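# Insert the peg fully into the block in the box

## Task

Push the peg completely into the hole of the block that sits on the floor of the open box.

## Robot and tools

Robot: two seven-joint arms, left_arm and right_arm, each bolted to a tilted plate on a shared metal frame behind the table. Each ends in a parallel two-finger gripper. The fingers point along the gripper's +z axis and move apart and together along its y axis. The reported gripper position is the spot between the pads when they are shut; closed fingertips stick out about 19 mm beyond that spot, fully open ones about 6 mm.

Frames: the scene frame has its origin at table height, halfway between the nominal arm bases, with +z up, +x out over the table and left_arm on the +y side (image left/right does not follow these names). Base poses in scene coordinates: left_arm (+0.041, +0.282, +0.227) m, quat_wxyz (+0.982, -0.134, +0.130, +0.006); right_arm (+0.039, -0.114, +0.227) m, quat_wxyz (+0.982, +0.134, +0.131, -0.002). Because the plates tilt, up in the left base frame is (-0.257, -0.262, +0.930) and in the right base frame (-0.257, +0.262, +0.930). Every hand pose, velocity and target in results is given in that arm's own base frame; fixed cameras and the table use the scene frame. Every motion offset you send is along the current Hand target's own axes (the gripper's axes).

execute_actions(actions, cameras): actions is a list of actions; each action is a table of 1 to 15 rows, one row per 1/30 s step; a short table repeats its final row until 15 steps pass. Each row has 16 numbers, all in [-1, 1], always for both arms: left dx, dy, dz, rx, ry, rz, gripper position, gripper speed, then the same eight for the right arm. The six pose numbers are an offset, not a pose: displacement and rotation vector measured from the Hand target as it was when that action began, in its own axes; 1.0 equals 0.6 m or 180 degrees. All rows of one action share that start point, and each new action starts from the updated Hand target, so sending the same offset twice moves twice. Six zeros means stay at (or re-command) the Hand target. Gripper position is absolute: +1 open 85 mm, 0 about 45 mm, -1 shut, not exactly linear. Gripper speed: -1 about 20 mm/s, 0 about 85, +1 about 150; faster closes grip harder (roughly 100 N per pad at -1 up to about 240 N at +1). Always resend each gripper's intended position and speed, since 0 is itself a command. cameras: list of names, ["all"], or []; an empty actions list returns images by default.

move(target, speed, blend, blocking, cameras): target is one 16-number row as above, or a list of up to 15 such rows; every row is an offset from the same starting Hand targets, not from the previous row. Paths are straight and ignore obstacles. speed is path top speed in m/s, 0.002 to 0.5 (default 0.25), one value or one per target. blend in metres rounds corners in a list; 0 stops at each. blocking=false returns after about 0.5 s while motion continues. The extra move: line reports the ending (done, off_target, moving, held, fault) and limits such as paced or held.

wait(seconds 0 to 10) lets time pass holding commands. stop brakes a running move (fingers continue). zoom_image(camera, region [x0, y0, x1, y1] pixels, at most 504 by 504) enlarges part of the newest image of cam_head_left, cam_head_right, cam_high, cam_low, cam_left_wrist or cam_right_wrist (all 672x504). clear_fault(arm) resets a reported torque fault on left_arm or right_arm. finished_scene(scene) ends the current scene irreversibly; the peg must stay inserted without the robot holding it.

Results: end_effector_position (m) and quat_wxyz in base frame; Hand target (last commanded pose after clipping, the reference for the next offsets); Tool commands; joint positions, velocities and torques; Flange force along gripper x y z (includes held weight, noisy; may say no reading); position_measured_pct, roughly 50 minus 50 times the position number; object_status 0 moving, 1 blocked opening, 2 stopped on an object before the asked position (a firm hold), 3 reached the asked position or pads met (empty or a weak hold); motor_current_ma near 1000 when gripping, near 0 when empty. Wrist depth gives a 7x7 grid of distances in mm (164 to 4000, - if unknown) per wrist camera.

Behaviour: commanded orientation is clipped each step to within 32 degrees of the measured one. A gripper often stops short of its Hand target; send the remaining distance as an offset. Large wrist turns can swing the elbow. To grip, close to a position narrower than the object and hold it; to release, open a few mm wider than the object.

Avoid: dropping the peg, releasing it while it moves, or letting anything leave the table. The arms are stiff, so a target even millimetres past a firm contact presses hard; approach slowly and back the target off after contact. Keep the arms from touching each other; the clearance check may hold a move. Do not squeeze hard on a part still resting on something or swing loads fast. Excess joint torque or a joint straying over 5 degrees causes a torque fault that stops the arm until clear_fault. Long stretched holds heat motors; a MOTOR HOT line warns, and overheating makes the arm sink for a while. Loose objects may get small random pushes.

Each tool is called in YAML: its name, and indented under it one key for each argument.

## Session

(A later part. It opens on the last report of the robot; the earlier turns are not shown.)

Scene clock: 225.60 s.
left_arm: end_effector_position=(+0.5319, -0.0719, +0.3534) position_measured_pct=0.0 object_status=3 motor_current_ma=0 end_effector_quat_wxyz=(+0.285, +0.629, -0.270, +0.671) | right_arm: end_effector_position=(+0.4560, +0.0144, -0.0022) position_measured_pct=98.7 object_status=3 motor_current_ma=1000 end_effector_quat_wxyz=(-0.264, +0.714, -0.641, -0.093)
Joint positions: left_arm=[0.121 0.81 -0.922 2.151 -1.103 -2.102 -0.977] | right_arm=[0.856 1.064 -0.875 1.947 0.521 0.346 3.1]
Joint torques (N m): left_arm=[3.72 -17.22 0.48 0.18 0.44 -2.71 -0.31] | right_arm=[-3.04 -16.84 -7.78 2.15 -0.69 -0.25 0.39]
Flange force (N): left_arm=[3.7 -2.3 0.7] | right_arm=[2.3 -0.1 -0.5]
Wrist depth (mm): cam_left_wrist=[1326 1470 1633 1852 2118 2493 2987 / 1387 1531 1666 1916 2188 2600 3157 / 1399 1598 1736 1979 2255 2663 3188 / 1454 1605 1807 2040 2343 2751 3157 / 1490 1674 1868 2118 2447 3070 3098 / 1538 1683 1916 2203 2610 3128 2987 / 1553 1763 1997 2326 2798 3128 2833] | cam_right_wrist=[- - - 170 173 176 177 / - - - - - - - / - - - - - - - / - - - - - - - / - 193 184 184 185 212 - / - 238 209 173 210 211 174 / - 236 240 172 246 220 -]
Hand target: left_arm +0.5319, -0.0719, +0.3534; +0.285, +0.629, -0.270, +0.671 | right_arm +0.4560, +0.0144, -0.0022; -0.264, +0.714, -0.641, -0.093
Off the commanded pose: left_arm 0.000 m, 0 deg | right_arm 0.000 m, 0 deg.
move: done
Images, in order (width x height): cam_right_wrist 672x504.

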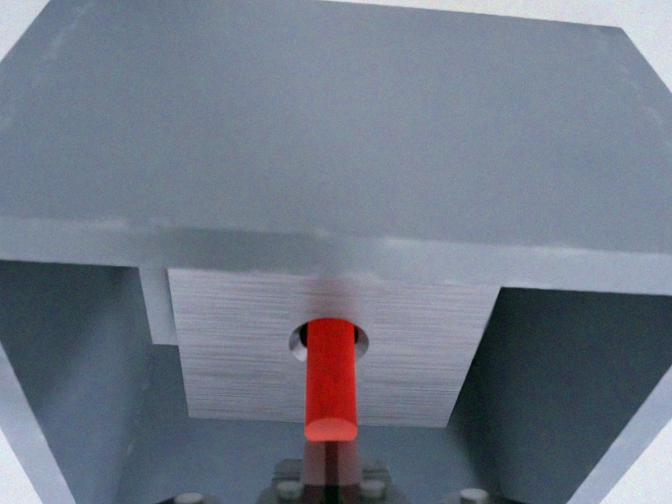

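move:
  target: [0,0,0,0,0,0,1,1,0.0047,0,0.0047,0,0,0,-1,0]
  speed: 0.02
  cameras: ["cam_right_wrist"]

Scene clock: 228.97 s.
left_arm: end_effector_position=(+0.5319, -0.0719, +0.3534) position_measured_pct=0.0 object_status=3 motor_current_ma=0 end_effector_quat_wxyz=(+0.285, +0.629, -0.270, +0.671) | right_arm: end_effector_position=(+0.4570, +0.0134, -0.0059) position_measured_pct=98.7 object_status=3 motor_current_ma=1000 end_effector_quat_wxyz=(-0.264, +0.714, -0.641, -0.093)
Joint positions: left_arm=[0.121 0.81 -0.922 2.151 -1.103 -2.102 -0.977] | right_arm=[0.854 1.073 -0.87 1.942 0.525 0.343 3.103]
Joint torques (N m): left_arm=[3.72 -17.21 0.46 0.19 0.46 -2.69 -0.28] | right_arm=[-3.01 -16.83 -7.85 2.3 -0.59 -0.22 0.35]
Flange force (N): left_arm=[3.6 -2.3 0.5] | right_arm=[2.3 -0.3 -0.3]
Wrist depth (mm): cam_left_wrist=[1321 1470 1621 1847 2125 2511 3000 / 1384 1517 1674 1884 2174 2590 3188 / 1399 1586 1736 2009 2255 2684 3188 / 1438 1621 1822 2009 2368 2751 3142 / 1497 1687 1847 2072 2429 2947 3070 / 1514 1709 1956 2195 2642 3128 3014 / 1546 1763 1944 2294 2717 3113 2870] | cam_right_wrist=[- - - 170 173 175 175 / - - - - - - - / - - - - - - - / - - - - - - - / - 191 182 183 183 212 - / - 233 202 174 202 210 174 / - 237 241 - 244 220 -]
Hand target: left_arm +0.5319, -0.0719, +0.3534; +0.285, +0.629, -0.270, +0.671 | right_arm +0.4570, +0.0134, -0.0059; -0.264, +0.714, -0.641, -0.093
Off the commanded pose: left_arm 0.000 m, 0 deg | right_arm 0.000 m, 0 deg.
move: done
Images, in order (width x height): cam_right_wrist 672x504.

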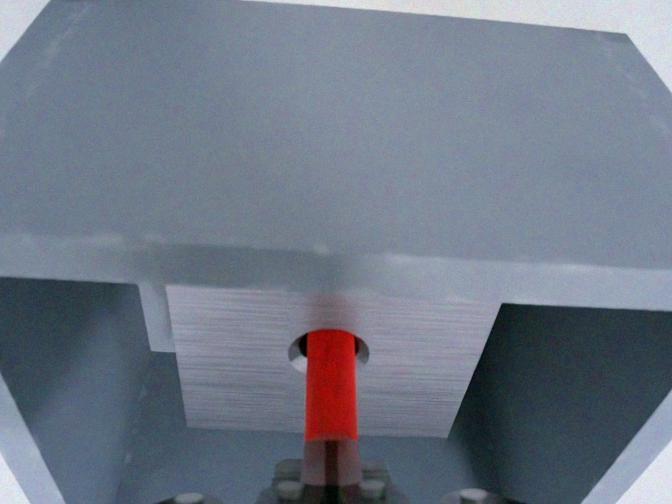

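move:
  target: [0,0,0,0,0,0,1,1,0.0059,0,0.0059,0,0,0,-1,0]
  speed: 0.02
  cameras: ["cam_right_wrist"]

Scene clock: 234.93 s.
left_arm: end_effector_position=(+0.5319, -0.0719, +0.3534) position_measured_pct=0.0 object_status=3 motor_current_ma=0 end_effector_quat_wxyz=(+0.285, +0.629, -0.270, +0.671) | right_arm: end_effector_position=(+0.4583, +0.0123, -0.0104) position_measured_pct=98.7 object_status=3 motor_current_ma=1000 end_effector_quat_wxyz=(-0.264, +0.715, -0.641, -0.093)
Joint positions: left_arm=[0.121 0.81 -0.922 2.151 -1.103 -2.102 -0.977] | right_arm=[0.852 1.083 -0.864 1.936 0.53 0.341 3.107]
Joint torques (N m): left_arm=[3.68 -17.24 0.48 0.17 0.49 -2.68 -0.32] | right_arm=[11.1 3.91 33.72 -15.95 8.3 0.03 0.59]
Flange force (N): left_arm=[3.7 -2.2 0.5] | right_arm=[-85.5 4.5 -88.4]
Wrist depth (mm): cam_left_wrist=[1337 1490 1633 1852 2139 2465 3014 / 1376 1521 1679 1916 2203 2580 3172 / 1414 1582 1727 1973 2271 2674 3219 / 1445 1617 1817 2034 2343 2798 3172 / 1480 1662 1878 2098 2456 3000 3028 / 1517 1683 1916 2210 2600 3084 2947 / 1538 1749 1973 2326 2740 3157 2870] | cam_right_wrist=[- - - - 170 172 172 / - - - - - - - / - - - - - - - / - - - - - - - / - - 179 179 180 204 - / - 232 199 174 199 212 176 / - 233 238 - 242 221 -]
Hand target: left_arm +0.5319, -0.0719, +0.3534; +0.285, +0.629, -0.270, +0.671 | right_arm +0.4583, +0.0121, -0.0106; -0.264, +0.714, -0.641, -0.093
Off the commanded pose: left_arm 0.000 m, 0 deg | right_arm 0.000 m, 0 deg.
move: done
Images, in order (width x height): cam_right_wrist 672x504.

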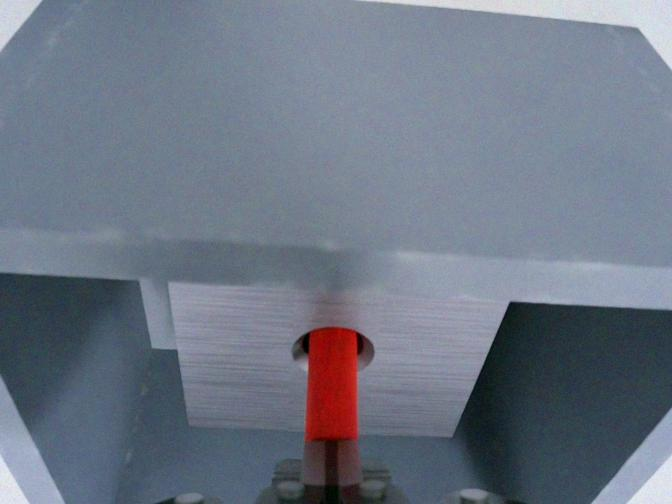

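move:
  target:
    - [0,0,0,0,0,0,1,1,-0.0236,0,-0.0236,0,0,0,-1,0]
    - [0,0,0,0,0,0,1,1,-0.0236,0,-0.24,0,0,0,-1,0]
  speed: [0.05,0.2]
  blend: 0.01
  cameras: ["cam_right_wrist","cam_head_left"]

Scene clock: 239.80 s.
left_arm: end_effector_position=(+0.5319, -0.0719, +0.3534) position_measured_pct=0.0 object_status=3 motor_current_ma=0 end_effector_quat_wxyz=(+0.285, +0.629, -0.270, +0.671) | right_arm: end_effector_position=(+0.4265, -0.0471, +0.1175) position_measured_pct=98.7 object_status=3 motor_current_ma=1000 end_effector_quat_wxyz=(-0.264, +0.714, -0.641, -0.093)
Joint positions: left_arm=[0.121 0.81 -0.922 2.151 -1.103 -2.102 -0.977] | right_arm=[1.163 0.888 -1.147 1.913 0.356 0.693 3.234]
Joint torques (N m): left_arm=[3.74 -17.24 0.48 0.17 0.47 -2.68 -0.32] | right_arm=[-1.73 -16.39 -7.98 -0.13 -1.21 0.01 0.37]
Flange force (N): left_arm=[3.6 -2.3 0.5] | right_arm=[2.1 -0.1 -1.2]
Wrist depth (mm): cam_left_wrist=[1318 1480 1629 1847 2139 2511 2921 / 1376 1524 1683 1922 2174 2560 3234 / 1411 1579 1759 1997 2248 2729 3128 / 1460 1602 1832 2028 2318 2786 3188 / 1503 1679 1857 2078 2474 3041 3055 / 1535 1704 1944 2263 2621 3128 2895 / 1542 1759 1979 2294 2729 3128 2870] | cam_right_wrist=[289 290 290 290 290 291 290 / 318 313 303 304 310 315 320 / 347 267 261 268 272 287 350 / 383 262 309 308 252 258 385 / 435 415 381 344 350 421 439 / 492 467 359 368 359 495 498 / 549 550 551 552 356 555 557]
Hand target: left_arm +0.5319, -0.0719, +0.3534; +0.285, +0.629, -0.270, +0.671 | right_arm +0.4265, -0.0471, +0.1176; -0.264, +0.714, -0.641, -0.093
Off the commanded pose: left_arm 0.000 m, 0 deg | right_arm 0.000 m, 0 deg.
move: done
Images, in order (width x height): cam_head_left 672x504, cam_right_wrist 672x504.

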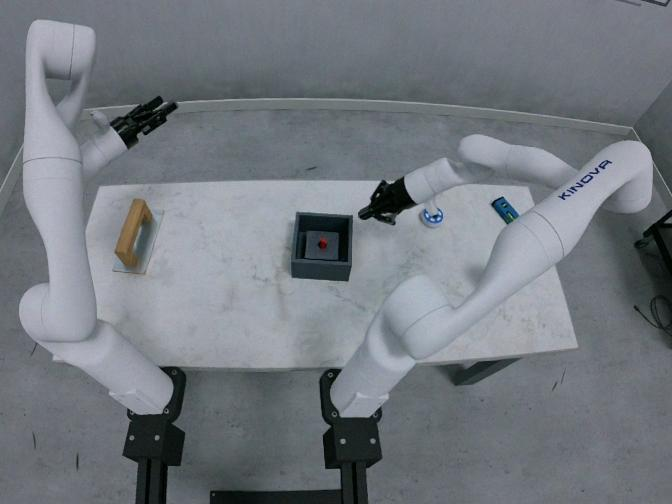

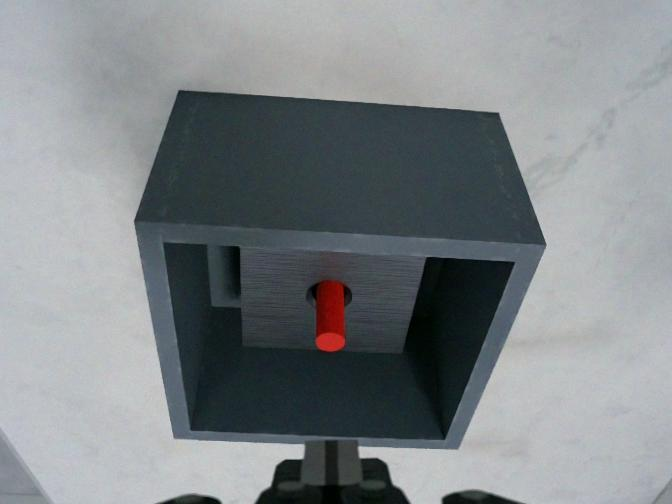

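finished_scene:
  scene: 2

The scene is finished: the task was done.


## Next scene

The same job, from a new start.

execute_actions:
  actions: []

Scene clock: 0.00 s.
left_arm: end_effector_position=(+0.4035, +0.1676, +0.0393) position_measured_pct=0.0 object_status=3 motor_current_ma=0 end_effector_quat_wxyz=(-0.317, +0.557, +0.398, +0.657) | right_arm: end_effector_position=(+0.4695, -0.1258, +0.1307) position_measured_pct=0.0 object_status=3 motor_current_ma=0 end_effector_quat_wxyz=(+0.026, +0.934, +0.316, +0.162)
Joint positions: left_arm=[0.476 1.544 -0.174 2.082 1.493 -1.486 -0.908] | right_arm=[0.978 0.656 -0.99 1.932 -2.35 -0.614 1.794]
Joint velocities: within noise
Joint torques (N m): no reading
Flange force (N): no reading
Wrist depth (mm): cam_left_wrist=[1370 1435 1553 1637 1745 1939 1973 / 1417 1507 1598 1704 1842 1997 1950 / 1454 1553 1641 1745 1905 2125 1962 / 1514 1629 1718 1847 1991 2153 1956 / 1571 1674 1782 1900 2078 2188 1973 / 1546 385 404 403 412 423 431 / 331 338 348 320 314 322 373] | cam_right_wrist=[451 433 417 402 388 375 1131 / 329 414 403 390 376 362 352 / 350 390 288 377 365 354 343 / 339 327 281 364 354 343 332 / 329 318 325 355 346 335 324 / 326 273 352 346 335 325 315 / 280 302 350 340 327 318 309]
Hand target: left_arm +0.4035, +0.1676, +0.0393; -0.317, +0.557, +0.398, +0.657 | right_arm +0.4695, -0.1258, +0.1307; +0.026, +0.934, +0.316, +0.162
Tool commands: left_gripper/position=+1.0 left_gripper/speed=+1.0 right_gripper/position=+1.0 right_gripper/speed=+1.0

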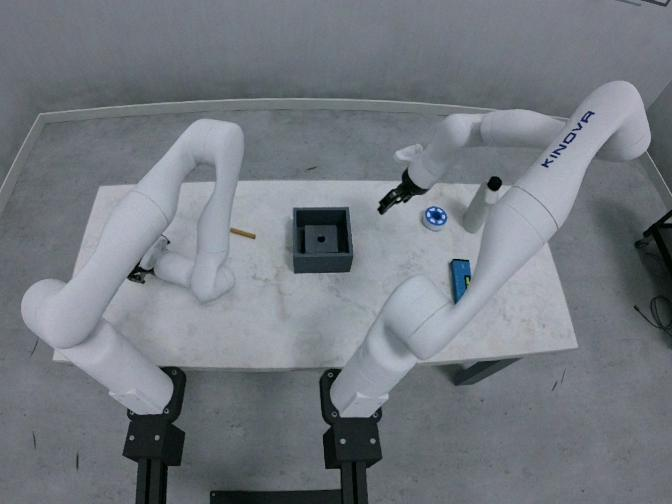

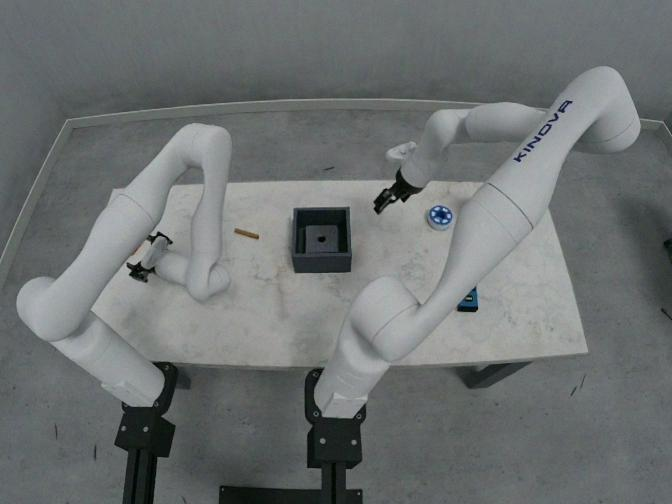

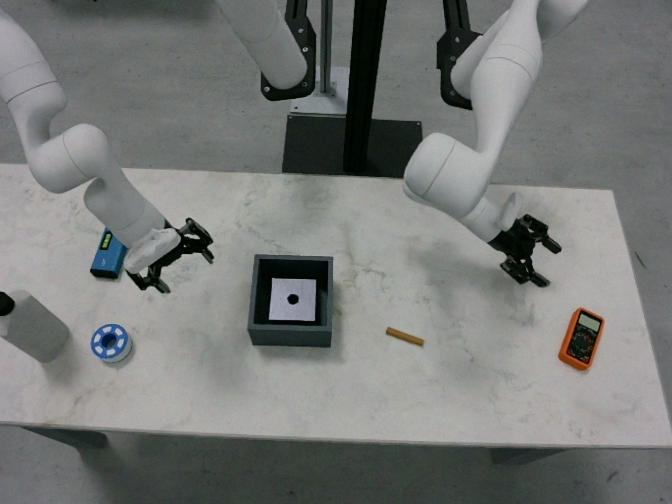

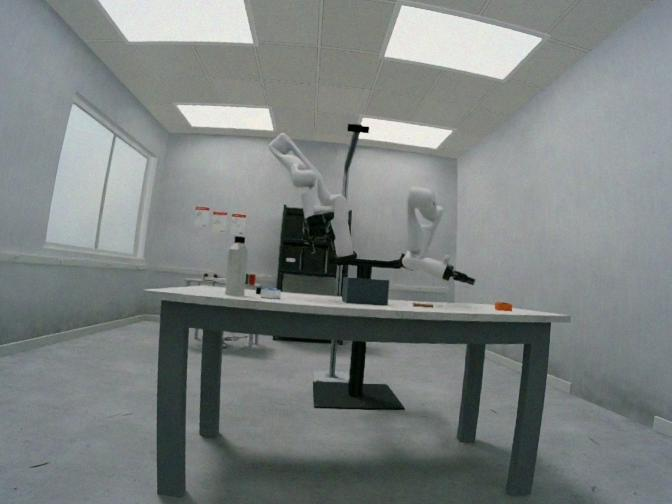

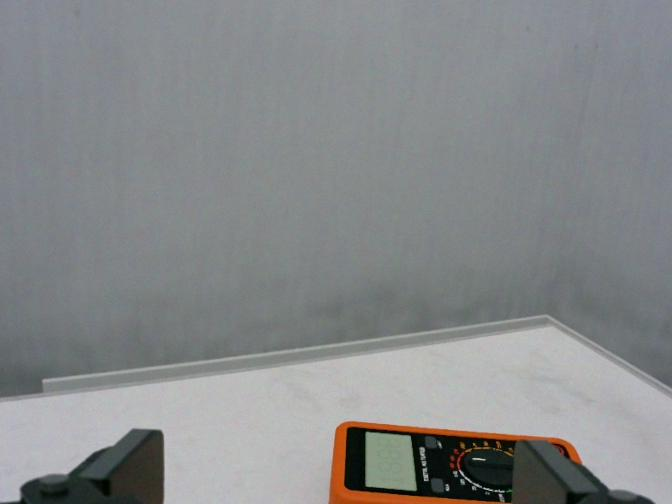

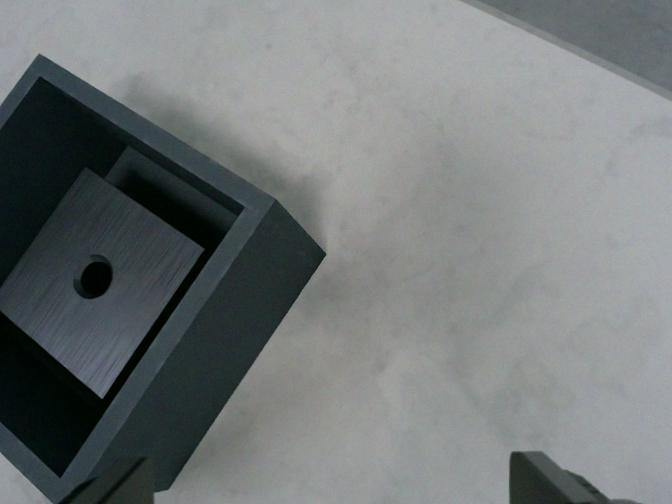

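move:
  target:
    - [0.166,0.199,-0.18,0.038,-0.652,-0.0545,0,1,0,0,0,0,0,0,1,1]
    - [-0.039,0.367,-0.297,0.038,-0.652,-0.0545,0,1,0,0,0,0,0,0,1,1]
  speed: 0.3
  blend: 0.05
  cameras: ["cam_left_wrist","cam_head_left"]

Scene clock: 45.33 s.
left_arm: end_effector_position=(+0.5116, -0.0953, +0.0426) position_measured_pct=49.8 object_status=3 motor_current_ma=0 end_effector_quat_wxyz=(+0.196, +0.803, +0.548, -0.133) | right_arm: end_effector_position=(+0.4695, -0.1258, +0.1307) position_measured_pct=0.0 object_status=3 motor_current_ma=0 end_effector_quat_wxyz=(+0.026, +0.934, +0.316, +0.162)
Joint positions: left_arm=[-0.21 0.851 0.112 1.617 0.545 0.822 -0.912] | right_arm=[0.978 0.656 -0.99 1.932 -2.35 -0.614 1.794]
Joint torques (N m): left_arm=[4.75 -20.38 6.23 -0.91 0.83 1.82 -0.28] | right_arm=[-2.44 -17.26 -6.63 -2.36 -0.36 0.44 0.34]
Flange force (N): left_arm=[0.9 6.0 -0.8] | right_arm=[-1.2 1.2 0.6]
Wrist depth (mm): cam_left_wrist=[241 244 243 242 237 239 235 / 267 267 266 260 262 262 260 / 295 294 293 286 290 288 286 / 336 334 332 323 328 326 319 / 381 377 375 374 370 368 365 / 440 435 409 390 370 419 419 / 501 491 388 367 347 462 475] | cam_right_wrist=[451 433 417 402 388 376 1120 / 329 413 404 390 375 363 352 / 349 390 289 376 366 354 343 / 338 327 282 364 355 343 333 / 329 318 324 355 346 335 324 / 326 274 353 346 335 325 315 / 280 303 350 339 327 317 310]
Hand target: left_arm +0.5116, -0.0953, +0.0426; +0.196, +0.803, +0.548, -0.133 | right_arm +0.4695, -0.1258, +0.1307; +0.026, +0.934, +0.316, +0.162
Off the commanded pose: left_arm 0.000 m, 0 deg | right_arm 0.000 m, 0 deg.
move: done; limits=paced
Images, in order (width x height): cam_head_left 672x504, cam_left_wrist 672x504.

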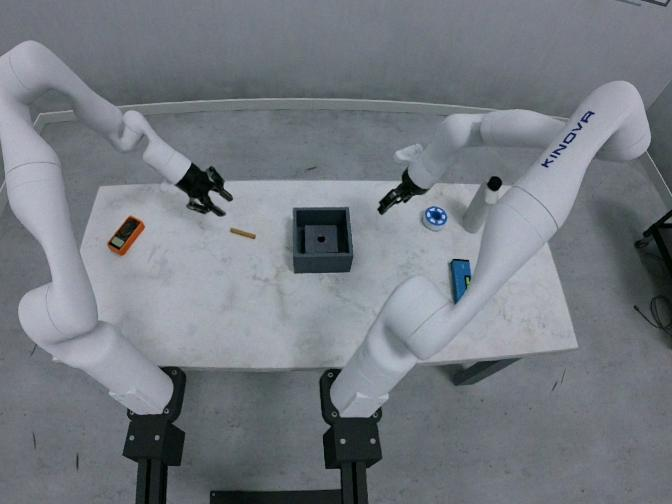

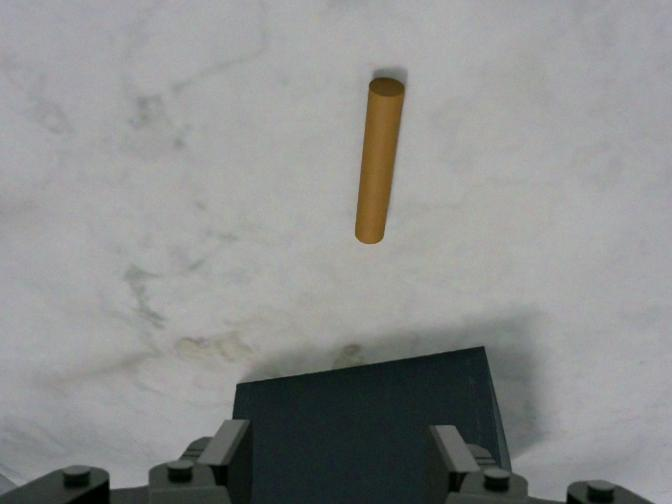

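move:
  target:
    - [0.0187,0.0318,0.005,0,0.007,-0.5,0,1,0,0,0,0,0,0,1,1]
    - [0.1135,0.0316,0.0985,0,0.0147,-0.9905,0,1,0,0,0,0,0,0,1,1]
  speed: 0.35
  blend: 0.03
  cameras: ["cam_left_wrist"]

Scene clock: 75.10 s.
left_arm: end_effector_position=(+0.5541, -0.0723, -0.0358) position_measured_pct=49.8 object_status=3 motor_current_ma=0 end_effector_quat_wxyz=(-0.139, -0.534, +0.813, -0.186) | right_arm: end_effector_position=(+0.4695, -0.1258, +0.1307) position_measured_pct=0.0 object_status=3 motor_current_ma=0 end_effector_quat_wxyz=(+0.026, +0.934, +0.316, +0.162)
Joint positions: left_arm=[0.097 1.122 -0.489 1.382 1.037 1.131 1.892] | right_arm=[0.978 0.656 -0.99 1.932 -2.35 -0.614 1.794]
Joint torques (N m): left_arm=[5.76 -21.83 2.54 -1.39 0.52 2.2 -0.3] | right_arm=[-2.41 -17.27 -6.68 -2.33 -0.4 0.43 0.43]
Flange force (N): left_arm=[-1.5 -5.7 -1.0] | right_arm=[-1.0 1.0 1.2]
Wrist depth (mm): cam_left_wrist=[444 421 265 278 293 436 450 / 387 380 288 306 323 383 393 / 338 339 316 330 339 339 341 / 298 304 305 305 300 300 306 / 272 272 272 272 273 273 273 / 246 246 250 243 246 251 247 / 234 234 - 231 - 236 235] | cam_right_wrist=[452 434 417 403 387 375 1133 / 330 414 404 388 375 363 352 / 350 390 288 377 366 354 343 / 339 327 281 365 354 344 333 / 329 317 325 355 345 335 324 / 326 273 351 347 335 325 315 / 280 303 350 339 327 318 309]
Hand target: left_arm +0.5541, -0.0723, -0.0358; -0.139, -0.534, +0.813, -0.186 | right_arm +0.4695, -0.1258, +0.1307; +0.026, +0.934, +0.316, +0.162
Off the commanded pose: left_arm 0.000 m, 0 deg | right_arm 0.000 m, 0 deg.
move: done
Images, in order (width x height): cam_left_wrist 672x504.

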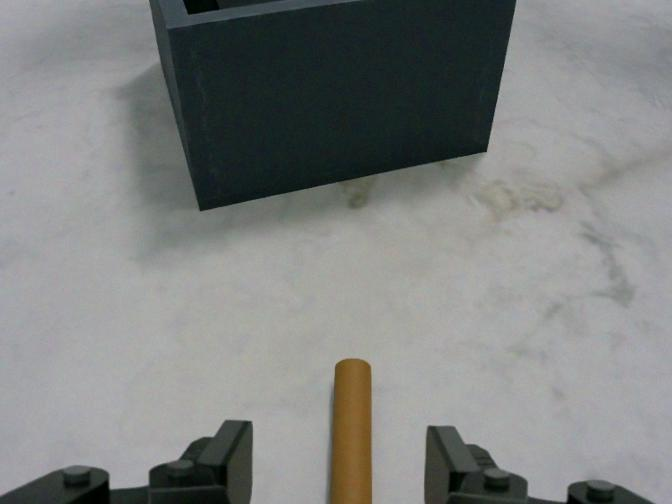

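move:
  target:
    - [-0.0471,0.0083,0.0636,0,0,0,0,1,0,0,0,0,0,0,1,1]
    - [-0.0471,0.0083,0.0636,0,0,0,-0.9,-1,0,0,0,0,0,0,1,1]
  speed: 0.07
  cameras: ["cam_left_wrist"]

Scene clock: 85.87 s.
left_arm: end_effector_position=(+0.5596, -0.0646, -0.0826) position_measured_pct=87.0 object_status=0 motor_current_ma=1000 end_effector_quat_wxyz=(-0.139, -0.534, +0.813, -0.186) | right_arm: end_effector_position=(+0.4695, -0.1258, +0.1307) position_measured_pct=0.0 object_status=3 motor_current_ma=0 end_effector_quat_wxyz=(+0.026, +0.934, +0.316, +0.162)
Joint positions: left_arm=[0.068 1.217 -0.466 1.33 1.07 1.095 1.856] | right_arm=[0.978 0.656 -0.99 1.932 -2.35 -0.614 1.794]
Joint torques (N m): left_arm=[5.94 -17.12 2.75 -1.98 1.01 -0.16 -0.37] | right_arm=[-2.45 -17.24 -6.68 -2.33 -0.38 0.42 0.39]
Flange force (N): left_arm=[4.8 -2.0 -11.9] | right_arm=[-1.1 1.1 0.9]
Wrist depth (mm): cam_left_wrist=[352 256 258 272 287 345 355 / 300 293 282 294 302 302 310 / 267 266 261 267 268 268 269 / 235 236 236 236 236 237 238 / 214 215 211 208 216 215 216 / 191 194 194 187 194 192 195 / - 182 - - - 183 -] | cam_right_wrist=[451 434 416 403 388 375 1128 / 329 413 403 389 375 362 351 / 350 389 289 376 366 354 343 / 339 328 282 365 354 343 333 / 329 317 325 355 346 335 324 / 326 273 351 345 335 325 315 / 280 302 350 339 328 318 309]
Hand target: left_arm +0.5596, -0.0646, -0.0826; -0.139, -0.534, +0.813, -0.186 | right_arm +0.4695, -0.1258, +0.1307; +0.026, +0.934, +0.316, +0.162
Off the commanded pose: left_arm 0.000 m, 0 deg | right_arm 0.000 m, 0 deg.
move: done
Images, in order (width x height): cam_left_wrist 672x504.

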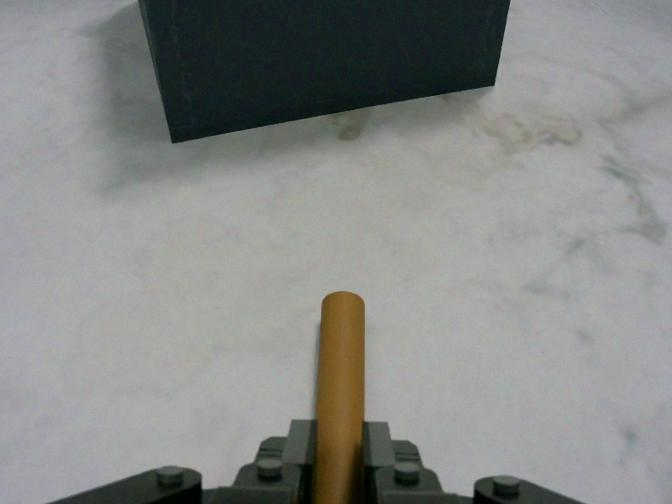

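move:
  target:
    - [0.1768,0,-0.1768,0,0,0,-0.9,-1,0,0,0,0,0,0,1,1]
    - [0.35,-0.018,-0.058,0,0.0055,0.5,-0.9,-1,0,0,0,0,0,0,1,1]
    - [0.524,-0.037,0.0597,0,0.0109,0.993,-0.9,-1,0,0,0,0,0,0,1,1]
  speed: [0.2,0.35,0.35]
  blend: 0.03
  cameras: ["cam_left_wrist","cam_head_left"]

Scene clock: 107.23 s.
left_arm: end_effector_position=(+0.4558, -0.3455, +0.0220) position_measured_pct=87.0 object_status=2 motor_current_ma=1000 end_effector_quat_wxyz=(+0.175, +0.810, +0.541, -0.146) | right_arm: end_effector_position=(+0.4695, -0.1258, +0.1307) position_measured_pct=0.0 object_status=3 motor_current_ma=0 end_effector_quat_wxyz=(+0.026, +0.934, +0.316, +0.162)
Joint positions: left_arm=[0.272 0.89 0.157 1.62 0.596 0.6 -0.519] | right_arm=[0.978 0.656 -0.99 1.932 -2.35 -0.614 1.794]
Joint torques (N m): left_arm=[6.91 -20.42 7.74 -2.37 0.91 1.25 -0.29] | right_arm=[-2.37 -17.36 -6.6 -2.32 -0.36 0.47 0.43]
Flange force (N): left_arm=[-2.5 7.4 0.2] | right_arm=[-0.8 1.2 1.0]
Wrist depth (mm): cam_left_wrist=[314 227 208 245 244 203 296 / 345 231 280 268 265 316 320 / 385 256 302 294 291 321 346 / 430 427 302 334 316 296 381 / 489 489 464 203 304 466 458 / 2118 569 545 514 536 532 501 / 2456 664 619 603 - 602 517] | cam_right_wrist=[451 434 418 403 387 375 1122 / 329 413 402 389 375 363 351 / 350 391 289 376 365 353 342 / 339 327 282 364 355 343 333 / 329 318 325 355 346 335 324 / 326 273 352 346 336 325 315 / 279 303 350 339 327 318 310]
Hand target: left_arm +0.4557, -0.3455, +0.0220; +0.175, +0.810, +0.541, -0.146 | right_arm +0.4695, -0.1258, +0.1307; +0.026, +0.934, +0.316, +0.162
Off the commanded pose: left_arm 0.000 m, 0 deg | right_arm 0.000 m, 0 deg.
move: done
Images, in order (width x height): cam_head_left 672x504, cam_left_wrist 672x504.

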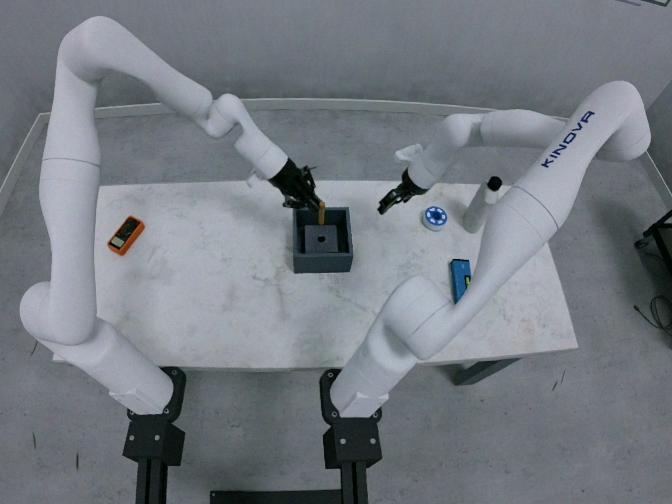

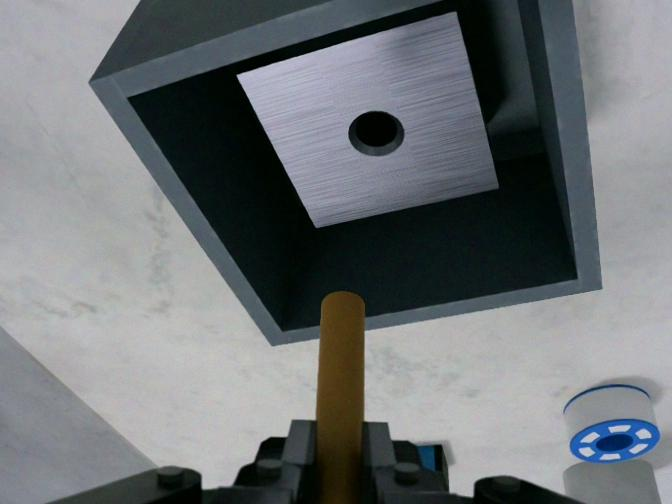

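move:
  target: [0.0768,0.0228,0.0645,0,0,0,-0.9,-1,0,0,0,0,0,0,1,1]
  speed: 0.12
  cameras: ["cam_left_wrist"]

Scene clock: 115.40 s.
left_arm: end_effector_position=(+0.4837, -0.3295, -0.0306) position_measured_pct=87.0 object_status=2 motor_current_ma=1000 end_effector_quat_wxyz=(+0.175, +0.810, +0.541, -0.146) | right_arm: end_effector_position=(+0.4695, -0.1258, +0.1307) position_measured_pct=0.0 object_status=3 motor_current_ma=0 end_effector_quat_wxyz=(+0.026, +0.934, +0.316, +0.162)
Joint positions: left_arm=[0.224 1.02 0.166 1.537 0.593 0.578 -0.588] | right_arm=[0.978 0.656 -0.99 1.932 -2.35 -0.614 1.794]
Joint torques (N m): left_arm=[7.07 -20.98 7.89 -1.7 0.86 1.35 -0.3] | right_arm=[-2.44 -17.33 -6.72 -2.34 -0.4 0.4 0.42]
Flange force (N): left_arm=[-1.9 7.8 0.6] | right_arm=[-1.1 1.0 1.3]
Wrist depth (mm): cam_left_wrist=[246 232 201 178 - - 232 / 216 189 173 - - - 256 / 178 171 226 222 221 - 281 / 199 239 246 248 240 190 309 / 401 231 288 202 280 269 356 / 453 447 283 182 263 251 407 / 517 509 - - - 474 461] | cam_right_wrist=[451 434 418 402 388 374 1120 / 329 413 403 389 375 364 351 / 350 390 288 377 365 353 343 / 335 326 282 363 355 344 332 / 329 318 325 355 346 335 324 / 325 273 352 346 336 326 315 / 280 302 350 339 328 318 309]
Hand target: left_arm +0.4837, -0.3294, -0.0306; +0.175, +0.810, +0.541, -0.146 | right_arm +0.4695, -0.1258, +0.1307; +0.026, +0.934, +0.316, +0.162
Off the commanded pose: left_arm 0.000 m, 0 deg | right_arm 0.000 m, 0 deg.
move: done
Images, in order (width x height): cam_left_wrist 672x504.

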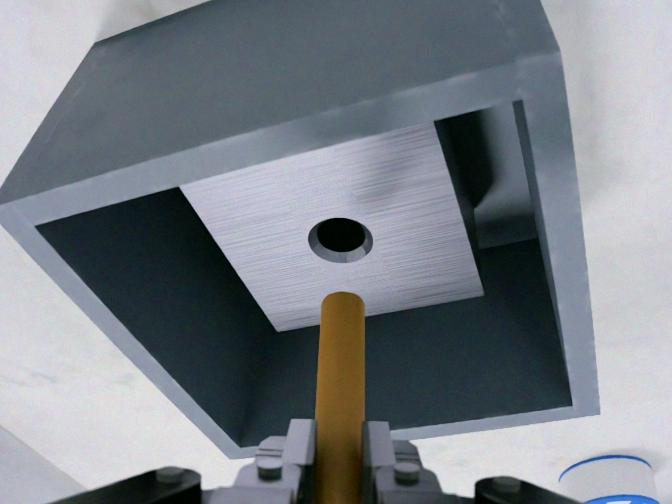

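move:
  target: [0.02,-0.0017,0.0271,0,0,0,-0.9,-1,0,0,0,0,0,0,1,1]
  speed: 0.08
  cameras: ["cam_left_wrist"]

zoom_image:
  camera: "cam_left_wrist"
  region: [250, 210, 430, 345]

Scene clock: 124.33 s.
left_arm: end_effector_position=(+0.4865, -0.3264, -0.0504) position_measured_pct=87.0 object_status=2 motor_current_ma=1000 end_effector_quat_wxyz=(+0.175, +0.810, +0.541, -0.146) | right_arm: end_effector_position=(+0.4695, -0.1258, +0.1307) position_measured_pct=0.0 object_status=3 motor_current_ma=0 end_effector_quat_wxyz=(+0.026, +0.934, +0.316, +0.162)
Joint positions: left_arm=[0.212 1.063 0.175 1.525 0.597 0.554 -0.613] | right_arm=[0.978 0.656 -0.99 1.932 -2.35 -0.614 1.794]
Joint torques (N m): left_arm=[7.17 -21.08 8.06 -1.43 0.78 1.43 -0.31] | right_arm=[-2.45 -17.41 -6.63 -2.35 -0.42 0.39 0.4]
Flange force (N): left_arm=[-1.6 7.8 0.9] | right_arm=[-1.2 1.2 1.2]
Wrist depth (mm): cam_left_wrist=[224 216 192 175 - - 211 / 206 184 171 - - - - / 175 - - - - - - / - 232 217 213 211 - - / 190 224 250 228 236 268 174 / 425 222 277 182 259 247 206 / 474 464 - - 242 232 -] | cam_right_wrist=[449 434 418 402 387 375 1131 / 329 415 402 389 375 363 352 / 350 390 289 377 365 354 342 / 333 327 282 365 354 343 332 / 329 318 325 355 345 335 323 / 326 273 352 346 335 326 315 / 280 302 351 339 327 318 309]
Hand target: left_arm +0.4865, -0.3264, -0.0504; +0.175, +0.810, +0.541, -0.146 | right_arm +0.4695, -0.1258, +0.1307; +0.026, +0.934, +0.316, +0.162
Off the commanded pose: left_arm 0.000 m, 0 deg | right_arm 0.000 m, 0 deg.
move: done
Images, in order (width x height): cam_left_wrist 672x504.

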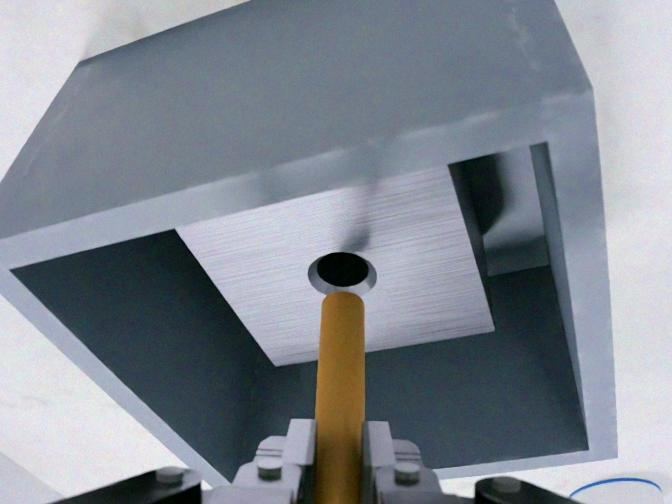

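Scaled by 2.800.

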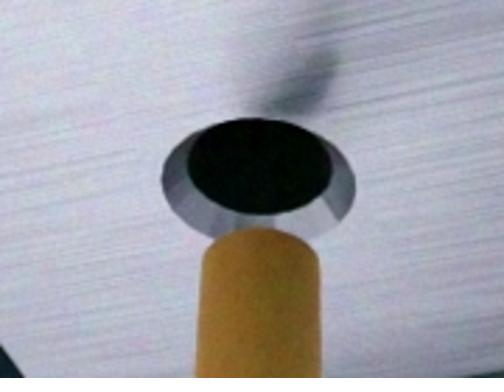

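move:
  target: [0.0265,0.0005,0.0325,0,0,0,-0.9,-1,0,0,0,0,0,0,1,1]
  speed: 0.05
  cameras: ["cam_left_wrist"]

zoom_image:
  camera: "cam_left_wrist"
  region: [250, 240, 430, 375]

Scene clock: 134.57 s.
left_arm: end_effector_position=(+0.4917, -0.3220, -0.0746) position_measured_pct=87.0 object_status=2 motor_current_ma=1000 end_effector_quat_wxyz=(+0.175, +0.810, +0.541, -0.146) | right_arm: end_effector_position=(+0.4695, -0.1258, +0.1307) position_measured_pct=0.0 object_status=3 motor_current_ma=0 end_effector_quat_wxyz=(+0.026, +0.934, +0.316, +0.162)
Joint positions: left_arm=[0.197 1.117 0.182 1.499 0.598 0.533 -0.641] | right_arm=[0.978 0.656 -0.99 1.932 -2.35 -0.614 1.794]
Joint torques (N m): left_arm=[7.28 -21.2 8.16 -1.14 0.77 1.5 -0.28] | right_arm=[-2.52 -17.24 -6.67 -2.33 -0.42 0.41 0.38]
Flange force (N): left_arm=[-1.1 7.7 1.2] | right_arm=[-1.3 1.1 0.8]
Wrist depth (mm): cam_left_wrist=[198 196 186 172 - - 184 / 197 180 - - - - - / - - - - - - - / - - - - 185 - - / - 219 207 195 200 - - / 179 209 249 182 244 241 - / - 214 - - 239 230 -] | cam_right_wrist=[445 434 418 402 388 375 1133 / 333 413 404 389 376 362 351 / 342 389 289 377 365 354 343 / 310 327 282 364 355 343 333 / 329 318 324 355 346 334 324 / 326 273 352 345 335 325 314 / 280 302 350 339 328 318 309]
Hand target: left_arm +0.4917, -0.3220, -0.0746; +0.175, +0.810, +0.541, -0.146 | right_arm +0.4695, -0.1258, +0.1307; +0.026, +0.934, +0.316, +0.162
Off the commanded pose: left_arm 0.000 m, 0 deg | right_arm 0.000 m, 0 deg.
move: done
Images, in order (width x height): cam_left_wrist 672x504.

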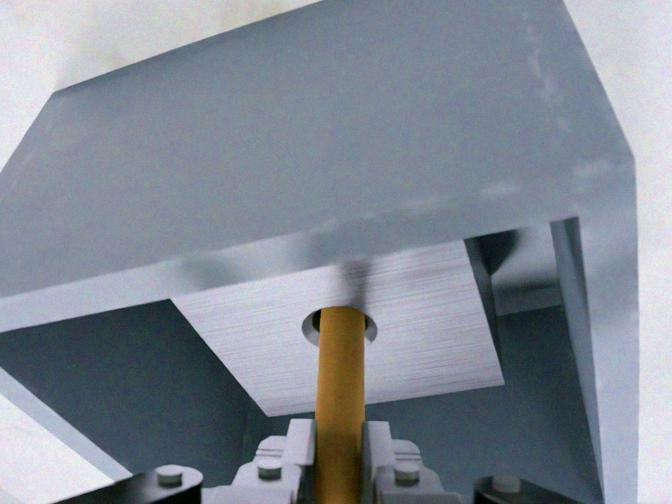

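Scaled by 2.800.

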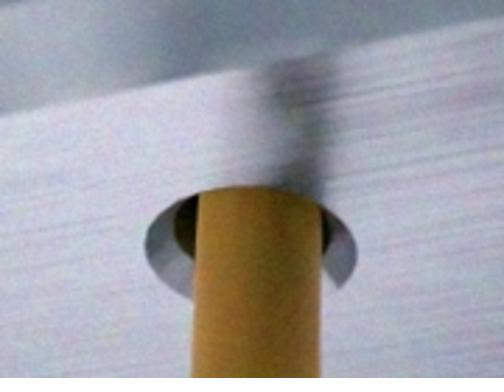

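move:
  target: [0.0236,-0.0003,0.0236,0,0,0,-0.9,-1,0,0,0,0,0,0,1,1]
  speed: 0.04
  cameras: ["cam_left_wrist"]

Scene clock: 141.23 s.
left_arm: end_effector_position=(+0.4962, -0.3166, -0.0933) position_measured_pct=87.0 object_status=2 motor_current_ma=1000 end_effector_quat_wxyz=(+0.175, +0.810, +0.541, -0.146) | right_arm: end_effector_position=(+0.4695, -0.1258, +0.1307) position_measured_pct=0.0 object_status=3 motor_current_ma=0 end_effector_quat_wxyz=(+0.026, +0.934, +0.316, +0.162)
Joint positions: left_arm=[0.183 1.159 0.188 1.476 0.598 0.521 -0.664] | right_arm=[0.978 0.656 -0.99 1.932 -2.35 -0.614 1.794]
Joint torques (N m): left_arm=[7.28 -21.1 8.13 -0.88 0.7 1.54 -0.3] | right_arm=[-2.42 -17.26 -6.59 -2.34 -0.41 0.45 0.41]
Flange force (N): left_arm=[-1.0 7.7 1.3] | right_arm=[-1.0 1.1 0.8]
Wrist depth (mm): cam_left_wrist=[176 174 172 167 - - - / 189 180 - - - - - / - - - - - - - / - - - - - - - / - - - - - - - / - - 204 180 191 199 - / - 213 238 - 209 231 -] | cam_right_wrist=[442 434 418 402 387 376 1122 / 288 413 403 390 375 363 351 / 340 389 289 376 365 353 342 / 295 327 282 364 354 343 333 / 329 318 325 354 346 335 323 / 326 274 352 346 335 325 314 / 280 302 350 338 328 318 309]
Hand target: left_arm +0.4962, -0.3165, -0.0934; +0.175, +0.810, +0.541, -0.146 | right_arm +0.4695, -0.1258, +0.1307; +0.026, +0.934, +0.316, +0.162
Off the commanded pose: left_arm 0.000 m, 0 deg | right_arm 0.000 m, 0 deg.
move: done
Images, in order (width x height): cam_left_wrist 672x504.

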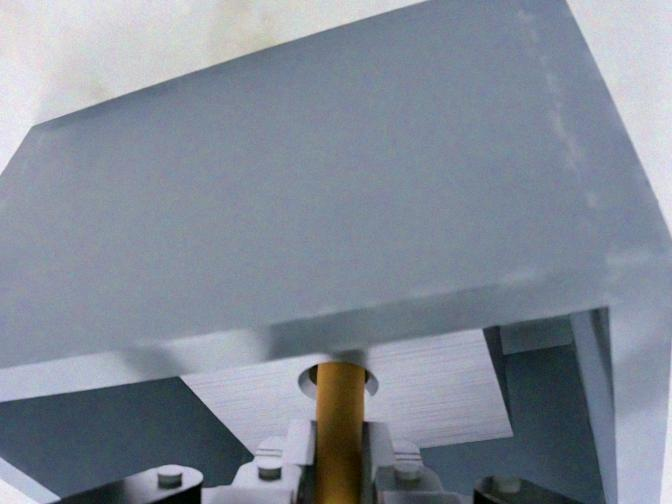

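move:
  target: [0.0153,0.0002,0.0153,0,0,0,-0.9,-1,0,0,0,0,0,0,1,1]
  speed: 0.03

Scene clock: 143.37 s.
left_arm: end_effector_position=(+0.4993, -0.3131, -0.1055) position_measured_pct=87.0 object_status=2 motor_current_ma=1000 end_effector_quat_wxyz=(+0.175, +0.810, +0.541, -0.146) | right_arm: end_effector_position=(+0.4695, -0.1258, +0.1307) position_measured_pct=0.0 object_status=3 motor_current_ma=0 end_effector_quat_wxyz=(+0.026, +0.934, +0.316, +0.162)
Joint positions: left_arm=[0.174 1.187 0.19 1.459 0.597 0.514 -0.677] | right_arm=[0.978 0.656 -0.99 1.932 -2.35 -0.614 1.794]
Joint torques (N m): left_arm=[7.26 -21.12 8.21 -0.74 0.65 1.52 -0.27] | right_arm=[-2.45 -17.32 -6.62 -2.41 -0.42 0.44 0.43]
Flange force (N): left_arm=[-0.9 7.9 1.4] | right_arm=[-1.2 0.9 1.0]
Wrist depth (mm): cam_left_wrist=[- 166 - - - - - / 176 172 - - - - - / 171 - - - - - - / - - - - - - - / - - - - - - - / - - - - - - - / - - - - - - -] | cam_right_wrist=[446 434 417 401 387 374 1122 / 289 414 403 390 375 363 351 / 300 390 289 377 365 353 342 / 304 327 282 365 354 344 332 / 330 318 325 356 345 335 324 / 326 274 352 347 335 325 315 / 280 302 351 339 328 318 309]
Hand target: left_arm +0.4993, -0.3131, -0.1055; +0.175, +0.810, +0.541, -0.146 | right_arm +0.4695, -0.1258, +0.1307; +0.026, +0.934, +0.316, +0.162
Off the commanded pose: left_arm 0.000 m, 0 deg | right_arm 0.000 m, 0 deg.
move: done

move:
  target: [0.0053,0.0002,0.0053,0,0,0,-0.9,-1,0,0,0,0,0,0,1,1]
  speed: 0.02

Scene clock: 147.67 s.
left_arm: end_effector_position=(+0.5004, -0.3119, -0.1097) position_measured_pct=87.0 object_status=2 motor_current_ma=1000 end_effector_quat_wxyz=(+0.175, +0.810, +0.541, -0.146) | right_arm: end_effector_position=(+0.4695, -0.1258, +0.1307) position_measured_pct=0.0 object_status=3 motor_current_ma=0 end_effector_quat_wxyz=(+0.026, +0.934, +0.316, +0.162)
Joint positions: left_arm=[0.172 1.197 0.191 1.453 0.596 0.513 -0.681] | right_arm=[0.978 0.656 -0.99 1.932 -2.35 -0.614 1.794]
Joint torques (N m): left_arm=[7.24 -21.1 8.17 -0.71 0.7 1.54 -0.27] | right_arm=[-2.42 -17.23 -6.72 -2.38 -0.38 0.42 0.36]
Flange force (N): left_arm=[-0.9 7.8 1.4] | right_arm=[-1.2 0.9 1.1]
Wrist depth (mm): cam_left_wrist=[- - - - - - - / 174 169 - - - - - / 171 - - - - - - / - - - - - - - / - - - - - - - / - - - - - - - / - - - - - - -] | cam_right_wrist=[448 434 418 403 388 375 1130 / 288 412 403 389 377 362 351 / 301 390 289 376 366 354 343 / 309 327 282 365 355 344 333 / 329 318 325 354 345 335 323 / 326 273 352 345 336 325 315 / 280 303 350 339 328 318 309]
Hand target: left_arm +0.5004, -0.3119, -0.1097; +0.175, +0.810, +0.541, -0.146 | right_arm +0.4695, -0.1258, +0.1307; +0.026, +0.934, +0.316, +0.162
Off the commanded pose: left_arm 0.000 m, 0 deg | right_arm 0.000 m, 0 deg.
move: done

move:
  target:
    - [0,0,0,0,0,0,-0.45,-1,0,0,0,0,0,0,1,1]
    - [0,0,-0.2,0,0,0,-0.45,-1,0,0,0,0,0,0,1,1]
  speed: 0.2
  cameras: ["cam_left_wrist"]

Scene clock: 151.63 s.
left_arm: end_effector_position=(+0.5060, -0.2588, -0.0023) position_measured_pct=72.7 object_status=3 motor_current_ma=0 end_effector_quat_wxyz=(+0.175, +0.810, +0.541, -0.147) | right_arm: end_effector_position=(+0.4695, -0.1258, +0.1307) position_measured_pct=0.0 object_status=3 motor_current_ma=0 end_effector_quat_wxyz=(+0.026, +0.934, +0.316, +0.162)
Joint positions: left_arm=[0.095 0.965 0.15 1.539 0.549 0.685 -0.651] | right_arm=[0.978 0.656 -0.99 1.932 -2.35 -0.614 1.794]
Joint torques (N m): left_arm=[6.57 -20.98 7.42 -1.57 0.91 1.49 -0.3] | right_arm=[-2.35 -17.29 -6.68 -2.4 -0.42 0.43 0.44]
Flange force (N): left_arm=[-0.8 7.2 0.2] | right_arm=[-0.9 0.7 1.5]
Wrist depth (mm): cam_left_wrist=[249 249 247 244 240 239 235 / 276 274 270 268 260 262 258 / 305 296 279 256 237 287 285 / 342 271 247 229 213 312 320 / 388 238 225 215 207 347 361 / 470 268 322 303 334 329 414 / 519 514 353 350 331 313 465] | cam_right_wrist=[452 434 418 402 387 375 1130 / 329 413 403 390 375 363 351 / 349 390 289 376 366 352 342 / 338 328 282 364 355 344 333 / 329 318 325 355 345 336 323 / 326 273 351 347 335 325 315 / 280 302 350 338 327 319 310]
Hand target: left_arm +0.5061, -0.2588, -0.0022; +0.175, +0.810, +0.541, -0.146 | right_arm +0.4695, -0.1258, +0.1307; +0.026, +0.934, +0.316, +0.162
Off the commanded pose: left_arm 0.000 m, 0 deg | right_arm 0.000 m, 0 deg.
move: done
Images, in order (width x height): cam_left_wrist 672x504.

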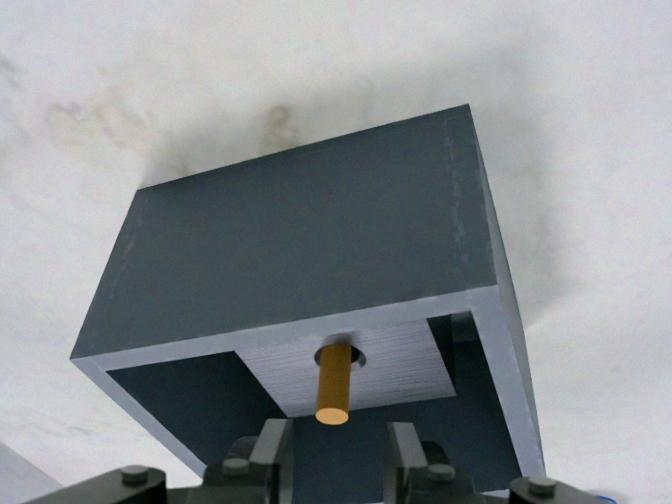

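finished_scene:
  scene: 3

The scene is finished: the task was done.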